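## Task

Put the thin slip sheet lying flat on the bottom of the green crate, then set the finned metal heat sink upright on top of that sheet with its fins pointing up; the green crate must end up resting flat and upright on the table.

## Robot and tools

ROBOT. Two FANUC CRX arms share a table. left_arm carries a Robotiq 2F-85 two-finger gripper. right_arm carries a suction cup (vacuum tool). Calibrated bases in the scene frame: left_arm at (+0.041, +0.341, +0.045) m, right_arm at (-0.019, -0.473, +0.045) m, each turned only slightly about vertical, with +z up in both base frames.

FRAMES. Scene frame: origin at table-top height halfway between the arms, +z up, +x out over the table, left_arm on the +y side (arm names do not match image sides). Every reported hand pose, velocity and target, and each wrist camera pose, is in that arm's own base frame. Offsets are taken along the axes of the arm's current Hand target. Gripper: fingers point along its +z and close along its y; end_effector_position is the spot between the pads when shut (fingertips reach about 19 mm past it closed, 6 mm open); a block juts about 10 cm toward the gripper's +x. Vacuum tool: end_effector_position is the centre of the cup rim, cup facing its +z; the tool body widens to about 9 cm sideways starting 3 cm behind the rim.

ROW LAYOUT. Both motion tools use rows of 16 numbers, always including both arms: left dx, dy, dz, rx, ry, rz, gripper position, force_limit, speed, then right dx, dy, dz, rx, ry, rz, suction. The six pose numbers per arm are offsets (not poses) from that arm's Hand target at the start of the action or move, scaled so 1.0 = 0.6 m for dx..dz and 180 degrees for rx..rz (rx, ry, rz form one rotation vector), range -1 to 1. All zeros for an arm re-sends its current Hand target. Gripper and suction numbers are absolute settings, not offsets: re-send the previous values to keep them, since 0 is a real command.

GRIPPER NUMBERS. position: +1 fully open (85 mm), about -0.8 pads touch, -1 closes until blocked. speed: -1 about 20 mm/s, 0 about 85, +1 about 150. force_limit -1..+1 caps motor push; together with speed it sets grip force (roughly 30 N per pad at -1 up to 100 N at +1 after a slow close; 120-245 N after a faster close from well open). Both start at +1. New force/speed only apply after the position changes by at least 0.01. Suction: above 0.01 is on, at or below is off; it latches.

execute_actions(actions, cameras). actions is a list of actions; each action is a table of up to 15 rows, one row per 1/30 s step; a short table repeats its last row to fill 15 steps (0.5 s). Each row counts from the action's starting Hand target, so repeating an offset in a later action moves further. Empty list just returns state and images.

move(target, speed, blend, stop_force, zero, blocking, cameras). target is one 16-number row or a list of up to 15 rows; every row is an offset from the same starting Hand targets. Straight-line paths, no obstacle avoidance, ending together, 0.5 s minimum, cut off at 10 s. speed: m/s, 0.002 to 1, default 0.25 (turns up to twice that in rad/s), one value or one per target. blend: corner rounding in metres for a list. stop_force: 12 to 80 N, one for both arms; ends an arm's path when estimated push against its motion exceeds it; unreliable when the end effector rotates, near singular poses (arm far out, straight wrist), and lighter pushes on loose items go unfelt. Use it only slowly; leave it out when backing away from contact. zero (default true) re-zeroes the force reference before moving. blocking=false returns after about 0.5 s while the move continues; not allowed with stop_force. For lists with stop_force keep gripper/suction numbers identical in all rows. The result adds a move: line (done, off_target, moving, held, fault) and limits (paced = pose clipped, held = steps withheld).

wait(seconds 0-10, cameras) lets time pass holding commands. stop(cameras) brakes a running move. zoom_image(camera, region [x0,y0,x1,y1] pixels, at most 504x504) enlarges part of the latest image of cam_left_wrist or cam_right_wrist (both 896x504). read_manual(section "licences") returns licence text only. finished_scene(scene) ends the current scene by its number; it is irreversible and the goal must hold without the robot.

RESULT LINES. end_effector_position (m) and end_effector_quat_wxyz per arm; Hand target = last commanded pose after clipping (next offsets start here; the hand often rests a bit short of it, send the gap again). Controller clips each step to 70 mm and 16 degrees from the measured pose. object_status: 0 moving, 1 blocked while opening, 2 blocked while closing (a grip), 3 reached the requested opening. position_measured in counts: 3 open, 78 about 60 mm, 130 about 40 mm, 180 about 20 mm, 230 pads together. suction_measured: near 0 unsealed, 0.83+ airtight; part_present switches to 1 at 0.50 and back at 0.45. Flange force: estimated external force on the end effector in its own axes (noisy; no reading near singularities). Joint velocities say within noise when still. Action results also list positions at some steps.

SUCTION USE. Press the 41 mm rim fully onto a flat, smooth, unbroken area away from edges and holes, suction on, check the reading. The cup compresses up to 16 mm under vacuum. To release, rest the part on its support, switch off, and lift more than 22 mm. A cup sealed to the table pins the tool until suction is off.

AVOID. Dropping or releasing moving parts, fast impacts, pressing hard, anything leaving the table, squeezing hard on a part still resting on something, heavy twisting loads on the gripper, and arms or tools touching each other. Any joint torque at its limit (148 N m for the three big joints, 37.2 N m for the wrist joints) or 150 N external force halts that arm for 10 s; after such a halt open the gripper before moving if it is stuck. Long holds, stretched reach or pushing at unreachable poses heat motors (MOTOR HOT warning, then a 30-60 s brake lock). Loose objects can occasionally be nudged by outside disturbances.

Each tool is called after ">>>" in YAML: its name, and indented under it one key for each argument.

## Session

>>> execute_actions:
  actions: []

Scene clock: 0.00 s.
left_arm: end_effector_position=(+0.5181, +0.0676, +0.3029) position_measured=3 object_status=3 end_effector_quat_wxyz=(+0.072, +0.718, -0.690, +0.063) | right_arm: end_effector_position=(+0.2597, +0.1089, +0.0696) suction_measured=0.00 part_present=0 end_effector_quat_wxyz=(-0.156, -0.168, +0.962, +0.147)
Joint positions: left_arm=[0.481 0.223 0.23 0.166 -1.674 1.139] | right_arm=[0.449 -0.007 -0.532 -0.383 -1.299 0.049]
Joint velocities: within noise
Flange force (N): no reading
Hand target: left_arm +0.5181, +0.0676, +0.3029; +0.072, +0.718, -0.690, +0.063 | right_arm +0.2597, +0.1089, +0.0696; -0.156, -0.168, +0.962, +0.147

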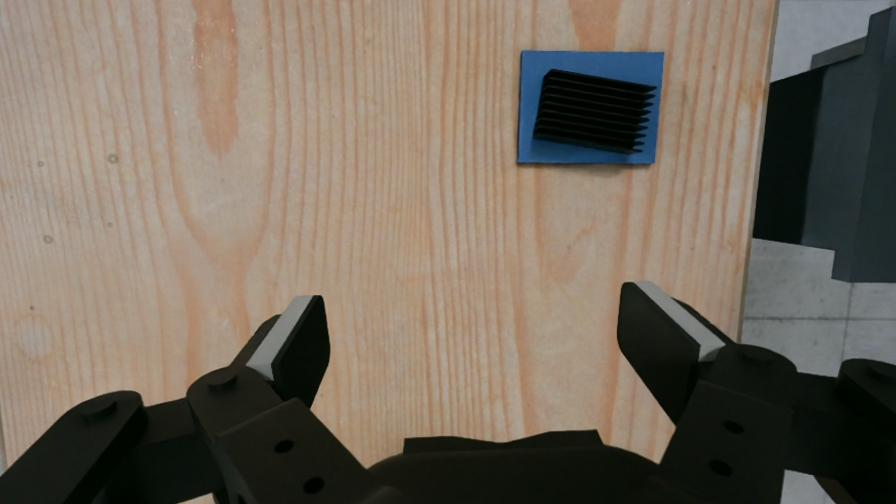

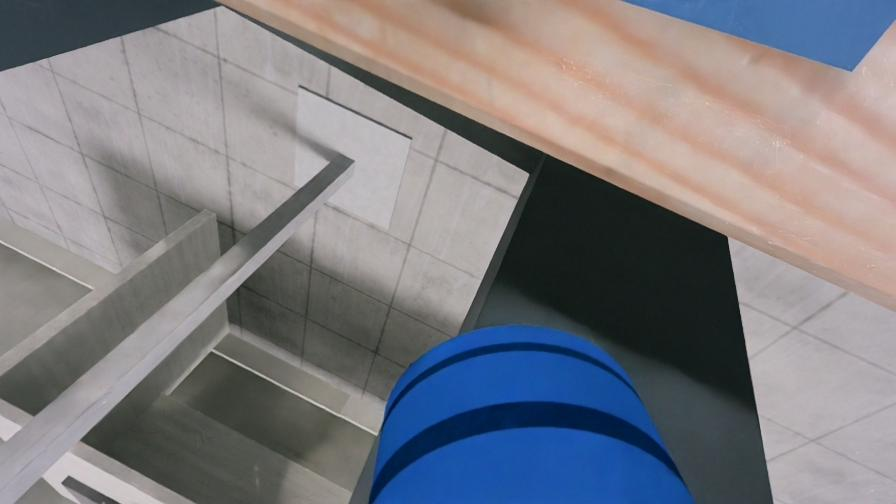

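>>> move:
  target: [0.3295,0.3013,-0.1135,-0.0928,-0.0078,0.9693,1,-1,-1,-0.3197,0.0132,-0.1942,0.0948,-0.1006,0.1083,0]
  speed: 0.6

>>> zoom_image:
  camera: "cam_right_wrist"
  region: [200, 40, 700, 440]

>>> zoom_image:
  camera: "cam_left_wrist"
  region: [320, 180, 580, 440]

Scene clock: 13.13 s.
left_arm: end_effector_position=(+0.3462, -0.1204, +0.4102) position_measured=3 object_status=3 end_effector_quat_wxyz=(-0.003, +0.663, +0.749, -0.003) | right_arm: end_effector_position=(+0.4699, +0.1602, +0.1298) suction_measured=0.00 part_present=0 end_effector_quat_wxyz=(+0.000, +0.000, +1.000, +0.000)
Joint positions: left_arm=[0.028 -0.156 0.157 0 -1.892 -1.477] | right_arm=[0.593 0.199 -0.187 -0.001 -1.185 -0.592]
Joint velocities: within noise
Flange force (N): left_arm=[-6.1 3.4 -2.4] | right_arm=[6.8 -5.0 -1.5]
Hand target: left_arm +0.3462, -0.1204, +0.4102; -0.003, +0.663, +0.749, -0.003 | right_arm +0.4699, +0.1602, +0.1298; +0.000, +0.000, +1.000, +0.000
Off the commanded pose: left_arm 0.000 m, 0 deg | right_arm 0.000 m, 0 deg.
move: done

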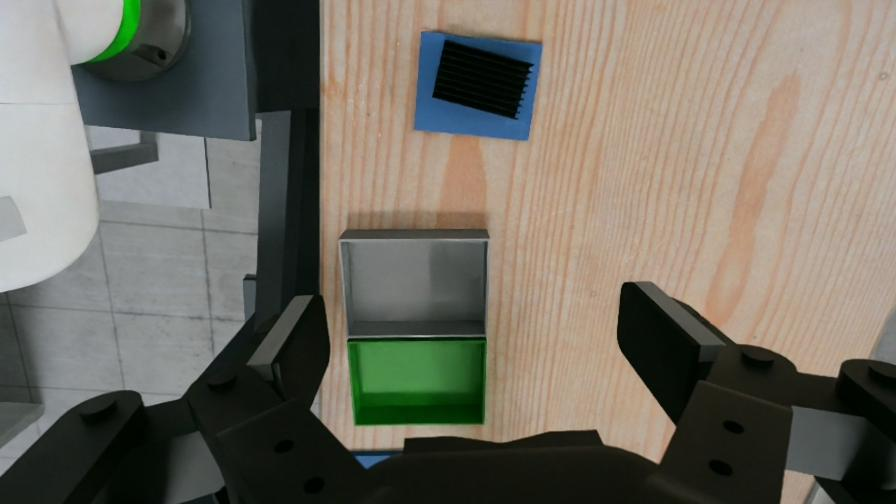

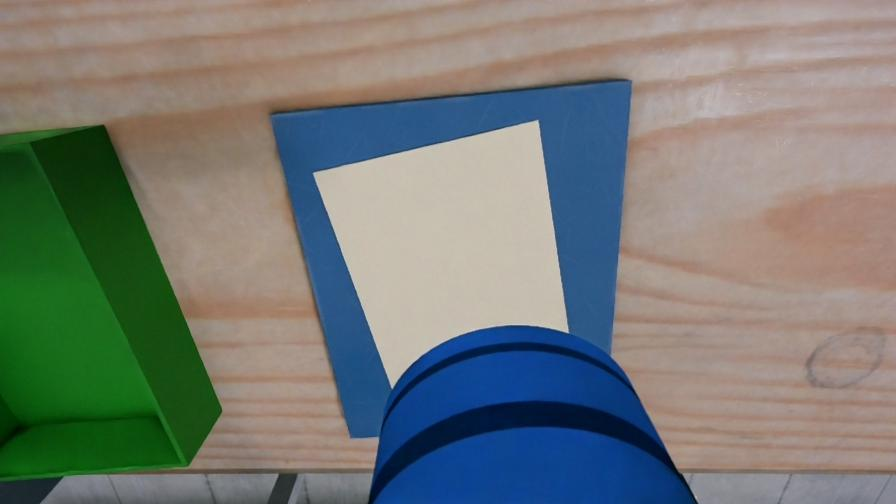

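Scaled by 1.008 from the camera's 896x504 image, which has a finer 1280x720 frame.

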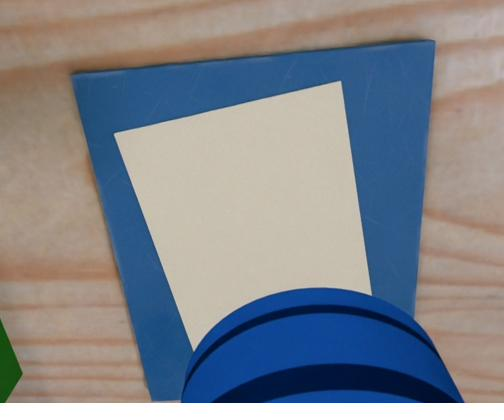

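Scaled by 1.938 from the camera's 896x504 image, which has a finer 1280x720 frame.

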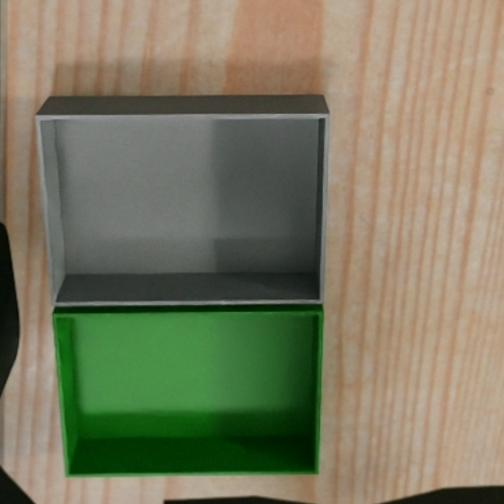

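>>> move:
  target:
    - [0,0,0,0,0,0,1,-1,-1,0.1597,0.001,0.2333,0,0,-0.0711,1]
    - [0,0,0,0,0,0,1,-1,-1,0.1597,0.001,0.285,0,0,-0.0711,1]
  speed: [0.35,0.05]
  blocking: false
  cameras: []

Scene clock: 18.13 s.
left_arm: end_effector_position=(+0.3462, -0.1204, +0.4102) position_measured=3 object_status=3 end_effector_quat_wxyz=(-0.003, +0.663, +0.749, -0.003) | right_arm: end_effector_position=(+0.4068, +0.1583, +0.0417) suction_measured=0.00 part_present=0 end_effector_quat_wxyz=(-0.005, -0.073, +0.997, -0.001)
Joint positions: left_arm=[0.028 -0.156 0.157 0 -1.892 -1.477] | right_arm=[0.67 0.175 -0.449 -0.006 -0.956 -0.521]
Joint velocities: left_arm=[within noise] | right_arm=[0.283 0.001 -0.778 -0.019 0.776 0.195]
Flange force (N): left_arm=[-6.4 3.4 -2.8] | right_arm=[1.8 -3.4 -3.1]
Hand target: left_arm +0.3462, -0.1204, +0.4102; -0.003, +0.663, +0.749, -0.003 | right_arm +0.3851, +0.1606, +0.0061; +0.000, -0.099, +0.995, +0.000
Off the commanded pose: left_arm 0.000 m, 0 deg | right_arm 0.089 m, 5 deg.
move: running; path passed 0 of 2 targets
No camera images: "cameras" was empty.

>>> wait:
  seconds: 0.1
  cameras: ["cam_right_wrist"]

Scene clock: 24.30 s.
left_arm: end_effector_position=(+0.3462, -0.1204, +0.4102) position_measured=3 object_status=3 end_effector_quat_wxyz=(-0.003, +0.663, +0.749, -0.003) | right_arm: end_effector_position=(+0.3740, +0.1607, -0.0411) suction_measured=1.00 part_present=1 end_effector_quat_wxyz=(+0.000, -0.112, +0.994, +0.000)
Joint positions: left_arm=[0.028 -0.156 0.157 0 -1.892 -1.477] | right_arm=[0.73 0.263 -0.601 -0.001 -0.707 -0.505]
Joint velocities: within noise
Flange force (N): left_arm=[-6.3 3.4 -2.0] | right_arm=[4.6 -3.8 -4.7]
Hand target: left_arm +0.3462, -0.1204, +0.4102; -0.003, +0.663, +0.749, -0.003 | right_arm +0.3740, +0.1607, -0.0411; +0.000, -0.112, +0.994, +0.000
Off the commanded pose: left_arm 0.000 m, 0 deg | right_arm 0.000 m, 0 deg.
earlier move: done
wait: 0.00 of 0.1 s (the move ended)
Images, in order (width x height): cam_right_wrist 896x504.

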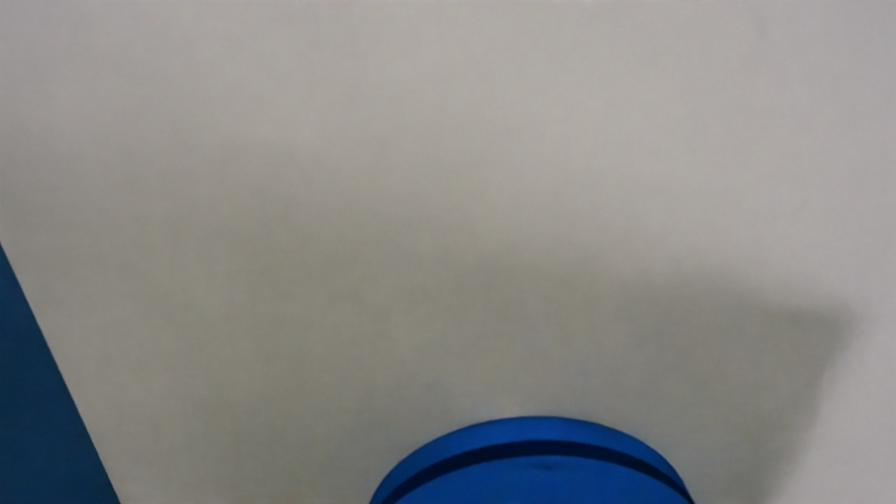

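>>> move:
  target:
    - [0,0,0,0,0,0,1,-1,-1,0,0,-0.2185,0,0,0,1]
    - [0,0,0,0,0,0,1,-1,-1,-0.0592,0.3755,-0.2185,0,0,0.0419,1]
    - [0,0,0,0,0,0,1,-1,-1,-0.0592,0.3755,-0.085,0,0,0.0419,1]
  speed: [0.25,0.35,0.25]
  blend: [0.03,0.03,0]
  cameras: ["cam_left_wrist"]

>>> zoom_image:
  camera: "cam_left_wrist"
  region: [320, 180, 580, 440]

Scene clock: 31.43 s.
left_arm: end_effector_position=(+0.3462, -0.1204, +0.4102) position_measured=3 object_status=3 end_effector_quat_wxyz=(-0.003, +0.663, +0.749, -0.003) | right_arm: end_effector_position=(+0.3585, +0.3882, +0.0099) suction_measured=1.00 part_present=1 end_effector_quat_wxyz=(+0.000, -0.046, +0.999, +0.000)
Joint positions: left_arm=[0.028 -0.156 0.157 0 -1.892 -1.477] | right_arm=[1.073 0.417 -0.218 -0.001 -0.937 -0.98]
Joint velocities: within noise
Flange force (N): left_arm=[-6.8 3.3 -2.6] | right_arm=[4.0 -6.8 -3.5]
Hand target: left_arm +0.3462, -0.1204, +0.4102; -0.003, +0.663, +0.749, -0.003 | right_arm +0.3586, +0.3883, +0.0100; +0.000, -0.046, +0.999, +0.000
Off the commanded pose: left_arm 0.000 m, 0 deg | right_arm 0.000 m, 0 deg.
move: done
Images, in order (width x height): cam_left_wrist 896x504.

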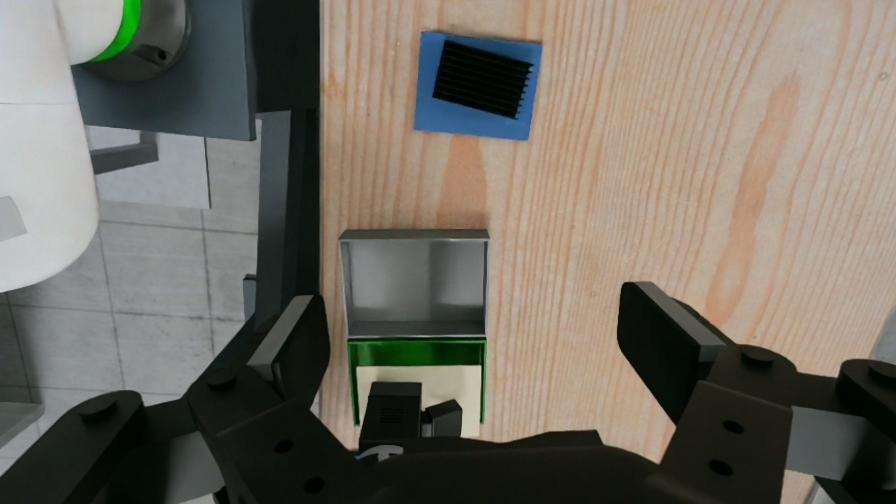

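Scaled by 1.938 from the camera's 896x504 image, which has a finer 1280x720 frame.

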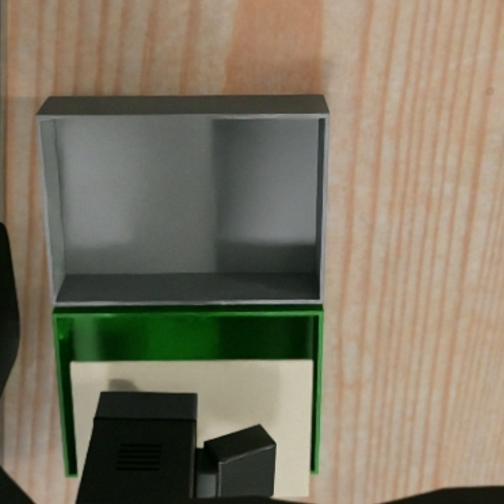

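>>> move:
  target:
    - [0,0,0,0,0,0,1,-1,-1,0.0066,0.0100,0,0,0,0,1]
    - [0,0,0,0,0,0,1,-1,-1,0.0066,0.0100,0.083,0,0,0,1]
    - [0,0,0,0,0,0,1,-1,-1,0.0066,0.0100,0.1198,0,0,0,1]
  speed: [0.1,0.15,0.02]
  stop_force: 14
  cameras: ["cam_left_wrist"]

>>> zoom_image:
  camera: "cam_left_wrist"
  region: [320, 20, 580, 440]

>>> zoom_image:
  camera: "cam_left_wrist"
  region: [400, 20, 560, 150]

Scene clock: 36.07 s.
left_arm: end_effector_position=(+0.3462, -0.1204, +0.4102) position_measured=3 object_status=3 end_effector_quat_wxyz=(-0.003, +0.663, +0.749, -0.003) | right_arm: end_effector_position=(+0.3541, +0.3940, -0.0560) suction_measured=1.00 part_present=1 end_effector_quat_wxyz=(+0.000, -0.046, +0.999, +0.000)
Joint positions: left_arm=[0.028 -0.156 0.157 0 -1.892 -1.477] | right_arm=[1.086 0.526 -0.247 -0.001 -0.797 -0.993]
Joint velocities: within noise
Flange force (N): left_arm=[-6.2 3.4 -2.7] | right_arm=[5.9 -7.5 -34.7]
Hand target: left_arm +0.3462, -0.1204, +0.4102; -0.003, +0.663, +0.749, -0.003 | right_arm +0.3541, +0.3940, -0.0560; +0.000, -0.046, +0.999, +0.000 (not the last commanded pose)
Off the commanded pose: left_arm 0.000 m, 0 deg | right_arm 0.006 m, 0 deg.
move: contact (right_arm); path passed 2 of 3 targets
Images, in order (width x height): cam_left_wrist 896x504.

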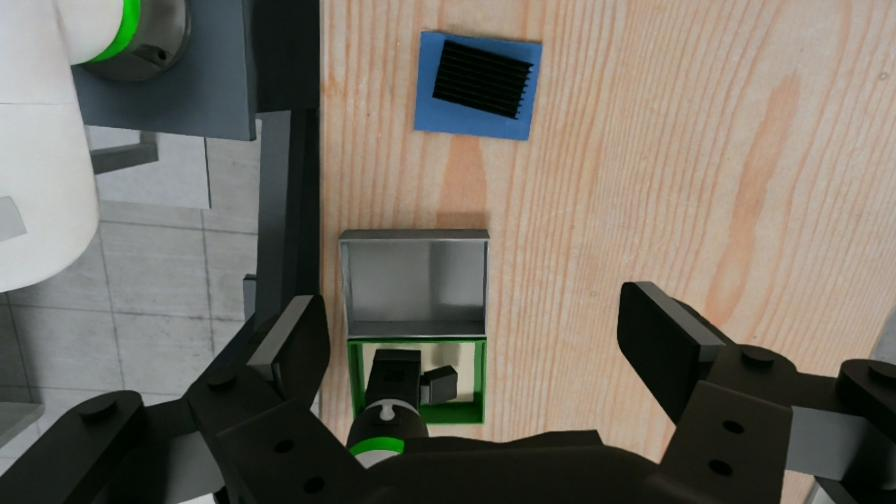

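Scaled by 1.200 from the camera's 896x504 image, which has a finer 1280x720 frame.

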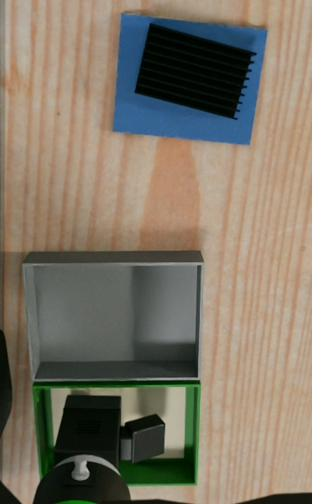

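Scaled by 3.150 from the camera's 896x504 image, which has a finer 1280x720 frame.

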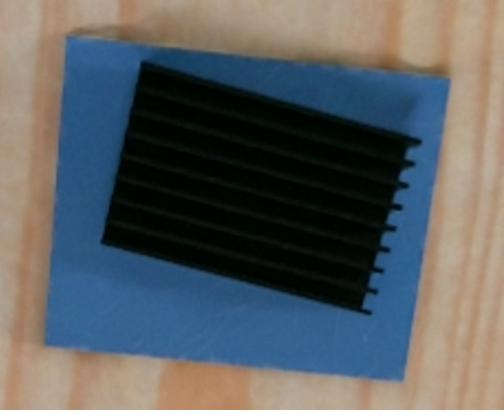

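>>> move:
  target: [0.1367,0.0569,0.5837,0,0,-0.4094,1,-1,-1,0,0,-0.0033,0,0,0,0]
  speed: 0.35
  cameras: ["cam_left_wrist"]

>>> zoom_image:
  camera: "cam_left_wrist"
  region: [260, 180, 660, 504]

Scene clock: 43.67 s.
left_arm: end_effector_position=(+0.3672, -0.0347, +0.0598) position_measured=3 object_status=3 end_effector_quat_wxyz=(-0.004, +0.081, +0.997, +0.000) | right_arm: end_effector_position=(+0.3541, +0.3940, -0.0540) suction_measured=0.00 part_present=0 end_effector_quat_wxyz=(+0.000, -0.046, +0.999, +0.000)
Joint positions: left_arm=[0.264 -0.049 -0.592 -0.002 -1.036 -0.425] | right_arm=[1.086 0.523 -0.247 -0.001 -0.801 -0.993]
Joint velocities: within noise
Flange force (N): left_arm=[-7.7 -3.1 2.7] | right_arm=[3.8 -5.8 -21.8]
Hand target: left_arm +0.3672, -0.0348, +0.0598; -0.004, +0.081, +0.997, +0.000 | right_arm +0.3541, +0.3940, -0.0540; +0.000, -0.046, +0.999, +0.000
Off the commanded pose: left_arm 0.000 m, 0 deg | right_arm 0.000 m, 0 deg.
move: done
Images, in order (width x height): cam_left_wrist 896x504.

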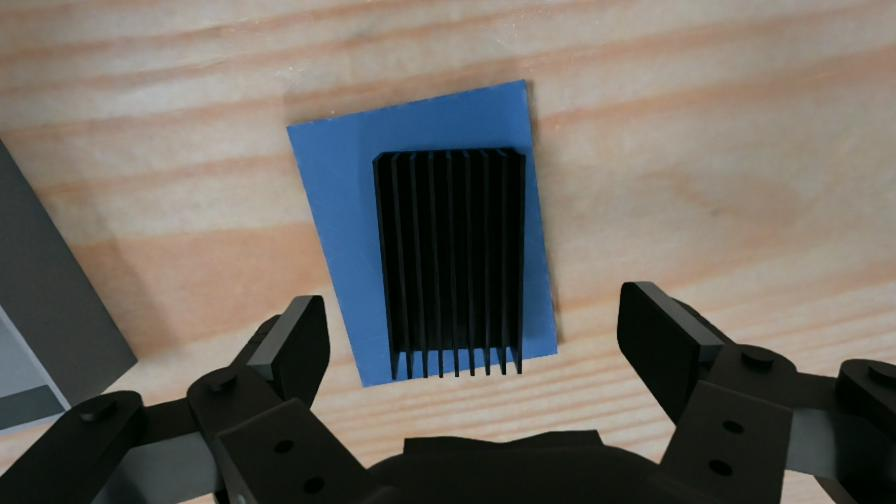

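Scaled by 1.260 from the camera's 896x504 image, which has a finer 1280x720 frame.

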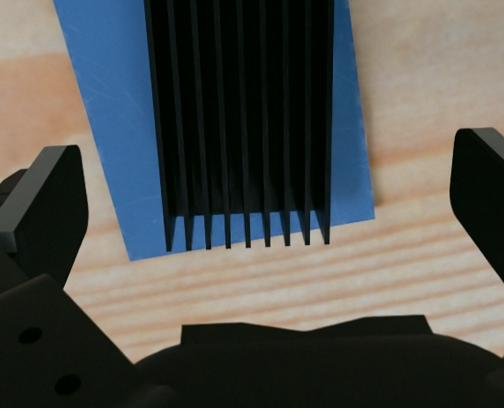

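>>> move:
  target:
    - [-0.0208,-0.0070,0,0,0,0,1,-0.7,-0.6,0,0,-0.157,0,0,0,0]
    - [-0.0208,-0.0070,0.108,0,0,0,-1,-0.7,-0.6,0.0464,-0.5212,-0.2017,0,0,0,0]
  speed: [0.2,0.35]
  cameras: ["cam_left_wrist"]

Scene clock: 51.20 s.
left_arm: end_effector_position=(+0.3783, -0.0410, -0.0051) position_measured=79 object_status=2 end_effector_quat_wxyz=(-0.004, +0.081, +0.997, +0.000) | right_arm: end_effector_position=(+0.3554, +0.0800, +0.0669) suction_measured=0.00 part_present=0 end_effector_quat_wxyz=(+0.000, -0.046, +0.999, +0.000)
Joint positions: left_arm=[0.239 0.096 -0.631 -0.002 -0.852 -0.4] | right_arm=[0.586 -0.052 -0.623 -0.001 -1 -0.493]
Joint velocities: within noise
Flange force (N): left_arm=[1.9 -2.1 -30.6] | right_arm=[5.7 -4.9 -2.6]
Hand target: left_arm +0.3783, -0.0410, -0.0051; -0.004, +0.081, +0.997, +0.000 | right_arm +0.3554, +0.0800, +0.0669; +0.000, -0.046, +0.999, +0.000
Off the commanded pose: left_arm 0.000 m, 0 deg | right_arm 0.000 m, 0 deg.
move: done
Images, in order (width x height): cam_left_wrist 896x504.

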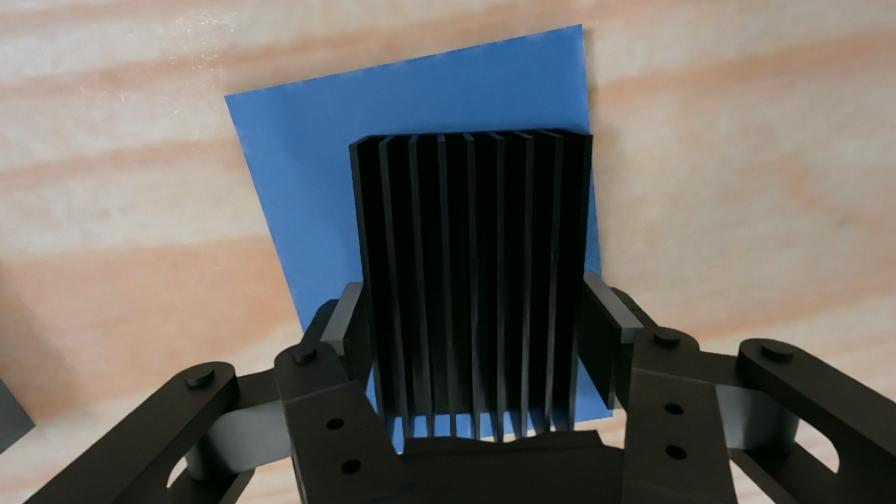

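>>> move:
  target:
    - [0,0,-0.150,0,0,0,-1,-0.7,-0.6,0,0,0,0,0,0,0]
    - [-0.0340,-0.6700,-0.150,0,0,-0.0781,-1,-0.7,-0.6,0,0,0,0,0,0,0]
  speed: [0.25,0.35]
  blend: [0.02,0]
  cameras: ["cam_left_wrist"]

>>> zoom_image:
  camera: "cam_left_wrist"
  region: [240, 80, 700, 460]

Scene clock: 56.27 s.
left_arm: end_effector_position=(+0.3341, -0.4410, +0.0852) position_measured=79 object_status=2 end_effector_quat_wxyz=(-0.004, -0.041, +0.999, +0.000) | right_arm: end_effector_position=(+0.3554, +0.0800, +0.0669) suction_measured=0.00 part_present=0 end_effector_quat_wxyz=(+0.000, -0.046, +0.999, +0.000)
Joint positions: left_arm=[-0.682 0.361 -0.05 0.006 -1.167 0.763] | right_arm=[0.586 -0.052 -0.623 -0.001 -1 -0.493]
Joint velocities: within noise
Flange force (N): left_arm=[-1.2 -7.1 3.7] | right_arm=[5.8 -4.4 -2.7]
Hand target: left_arm +0.3341, -0.4410, +0.0852; -0.004, -0.041, +0.999, +0.000 | right_arm +0.3554, +0.0800, +0.0669; +0.000, -0.046, +0.999, +0.000
Off the commanded pose: left_arm 0.000 m, 0 deg | right_arm 0.000 m, 0 deg.
move: done
Images, in order (width x height): cam_left_wrist 896x504.

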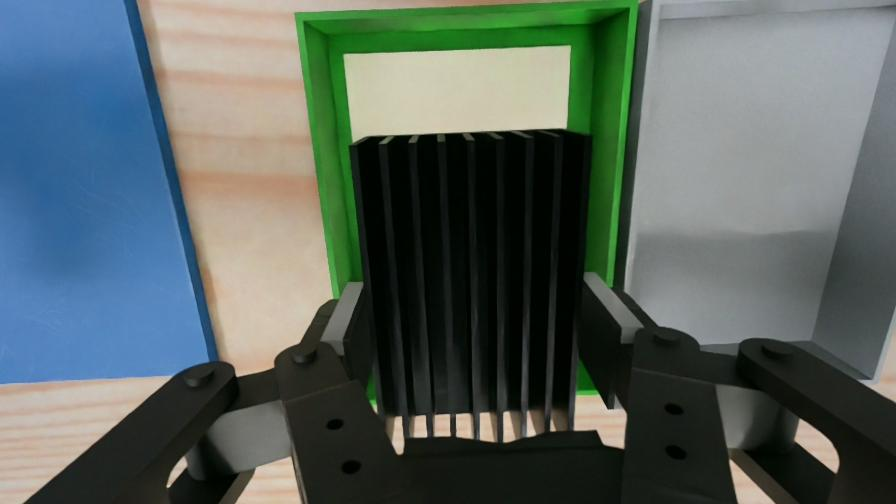

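Scaled by 1.096 from the camera's 896x504 image, which has a finer 1280x720 frame.

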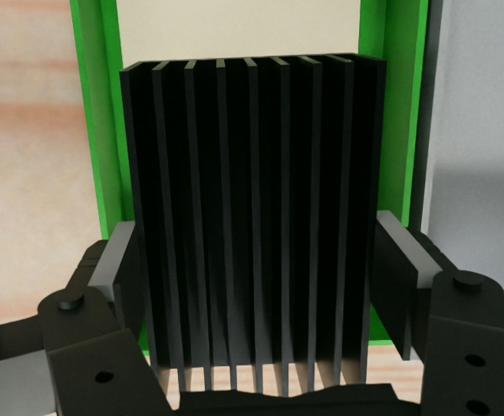

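>>> move:
  target:
    - [0.003,0.0033,0.02,0,0,0,-1,-0.7,-0.6,0,0,0,0,0,0,0]
    - [0.003,0.0033,0.1403,0,0,0,-1,-0.7,-0.6,0,0,0,0,0,0,0]
    - [0.003,0.0033,0.1753,0,0,0,-1,-0.7,-0.6,0,0,0,0,0,0,0]
  speed: [0.1,0.2,0.02]
  stop_force: 12
  cameras: ["cam_left_wrist"]

Scene clock: 62.97 s.
left_arm: end_effector_position=(+0.3314, -0.4393, -0.0105) position_measured=79 object_status=2 end_effector_quat_wxyz=(-0.004, -0.041, +0.999, +0.000) | right_arm: end_effector_position=(+0.3554, +0.0800, +0.0669) suction_measured=0.00 part_present=0 end_effector_quat_wxyz=(+0.000, -0.046, +0.999, +0.000)
Joint positions: left_arm=[-0.683 0.469 -0.15 0.007 -0.958 0.762] | right_arm=[0.586 -0.052 -0.623 -0.001 -1 -0.493]
Joint velocities: within noise
Flange force (N): left_arm=[1.2 -0.7 -37.4] | right_arm=[6.0 -4.3 -2.6]
Hand target: left_arm +0.3314, -0.4393, -0.0105; -0.004, -0.041, +0.999, +0.000 (not the last commanded pose) | right_arm +0.3554, +0.0800, +0.0669; +0.000, -0.046, +0.999, +0.000
Off the commanded pose: left_arm 0.009 m, 0 deg | right_arm 0.000 m, 0 deg.
move: contact (left_arm); path passed 2 of 3 targets
Images, in order (width x height): cam_left_wrist 896x504.

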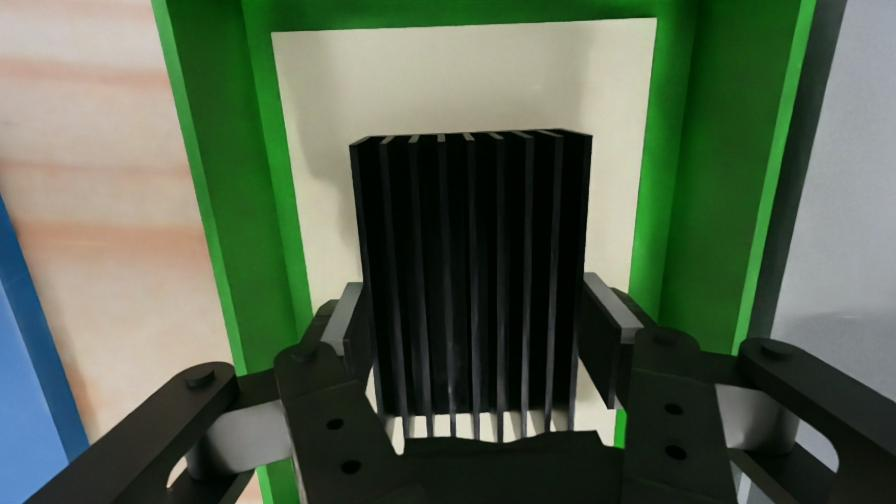

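>>> move:
  target:
    - [0,0,-0.001,0,0,0,0.8,-0.7,-0.8,0,0,0,0,0,0,0]
    - [0,0,-0.06,0,0,0,0.8,-0.7,-0.8,0,0,0,0,0,0,0]
    - [0,0,-0.28,0,0,0,0.8,-0.7,-0.8,0,0,0,0,0,0,0]
  speed: [0.02,0.08,0.3]
  blend: [0,0.01,0]
  cameras: ["cam_left_wrist"]

>>> zoom_image:
  camera: "cam_left_wrist"
  region: [280, 20, 680, 400]

Scene clock: 66.17 s.
left_arm: end_effector_position=(+0.3328, -0.4392, +0.1575) position_measured=28 object_status=3 end_effector_quat_wxyz=(-0.004, -0.041, +0.999, +0.000) | right_arm: end_effector_position=(+0.3554, +0.0800, +0.0669) suction_measured=0.00 part_present=0 end_effector_quat_wxyz=(+0.000, -0.046, +0.999, +0.000)
Joint positions: left_arm=[-0.681 0.298 0.045 0.006 -1.323 0.763] | right_arm=[0.586 -0.052 -0.623 -0.001 -1 -0.493]
Joint velocities: within noise
Flange force (N): left_arm=[-1.4 -7.6 0.0] | right_arm=[5.5 -4.6 -2.3]
Hand target: left_arm +0.3328, -0.4392, +0.1575; -0.004, -0.041, +0.999, +0.000 | right_arm +0.3554, +0.0800, +0.0669; +0.000, -0.046, +0.999, +0.000
Off the commanded pose: left_arm 0.000 m, 0 deg | right_arm 0.000 m, 0 deg.
move: done
Images, in order (width x height): cam_left_wrist 896x504.

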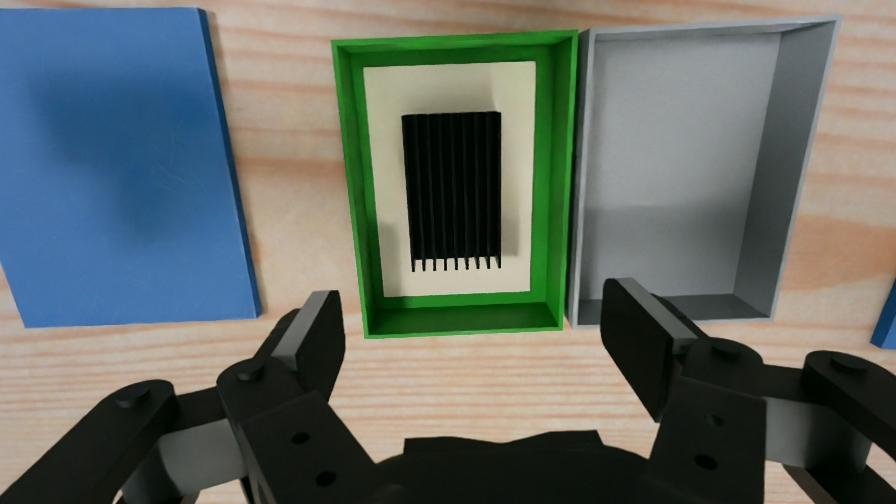

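Scaled by 1.260 from the camera's 896x504 image, which has a finer 1280x720 frame.

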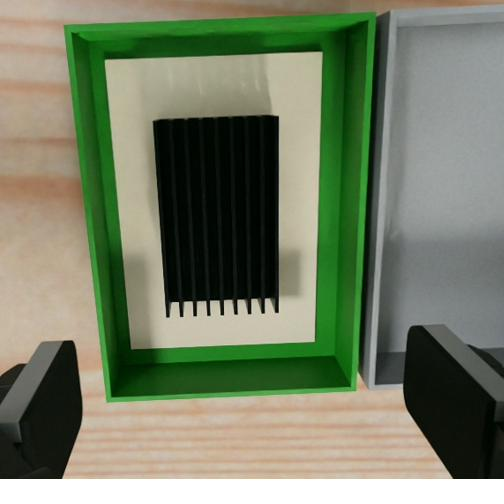

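>>> finished_scene:
  scene: 3

The scene is finished: the task was done.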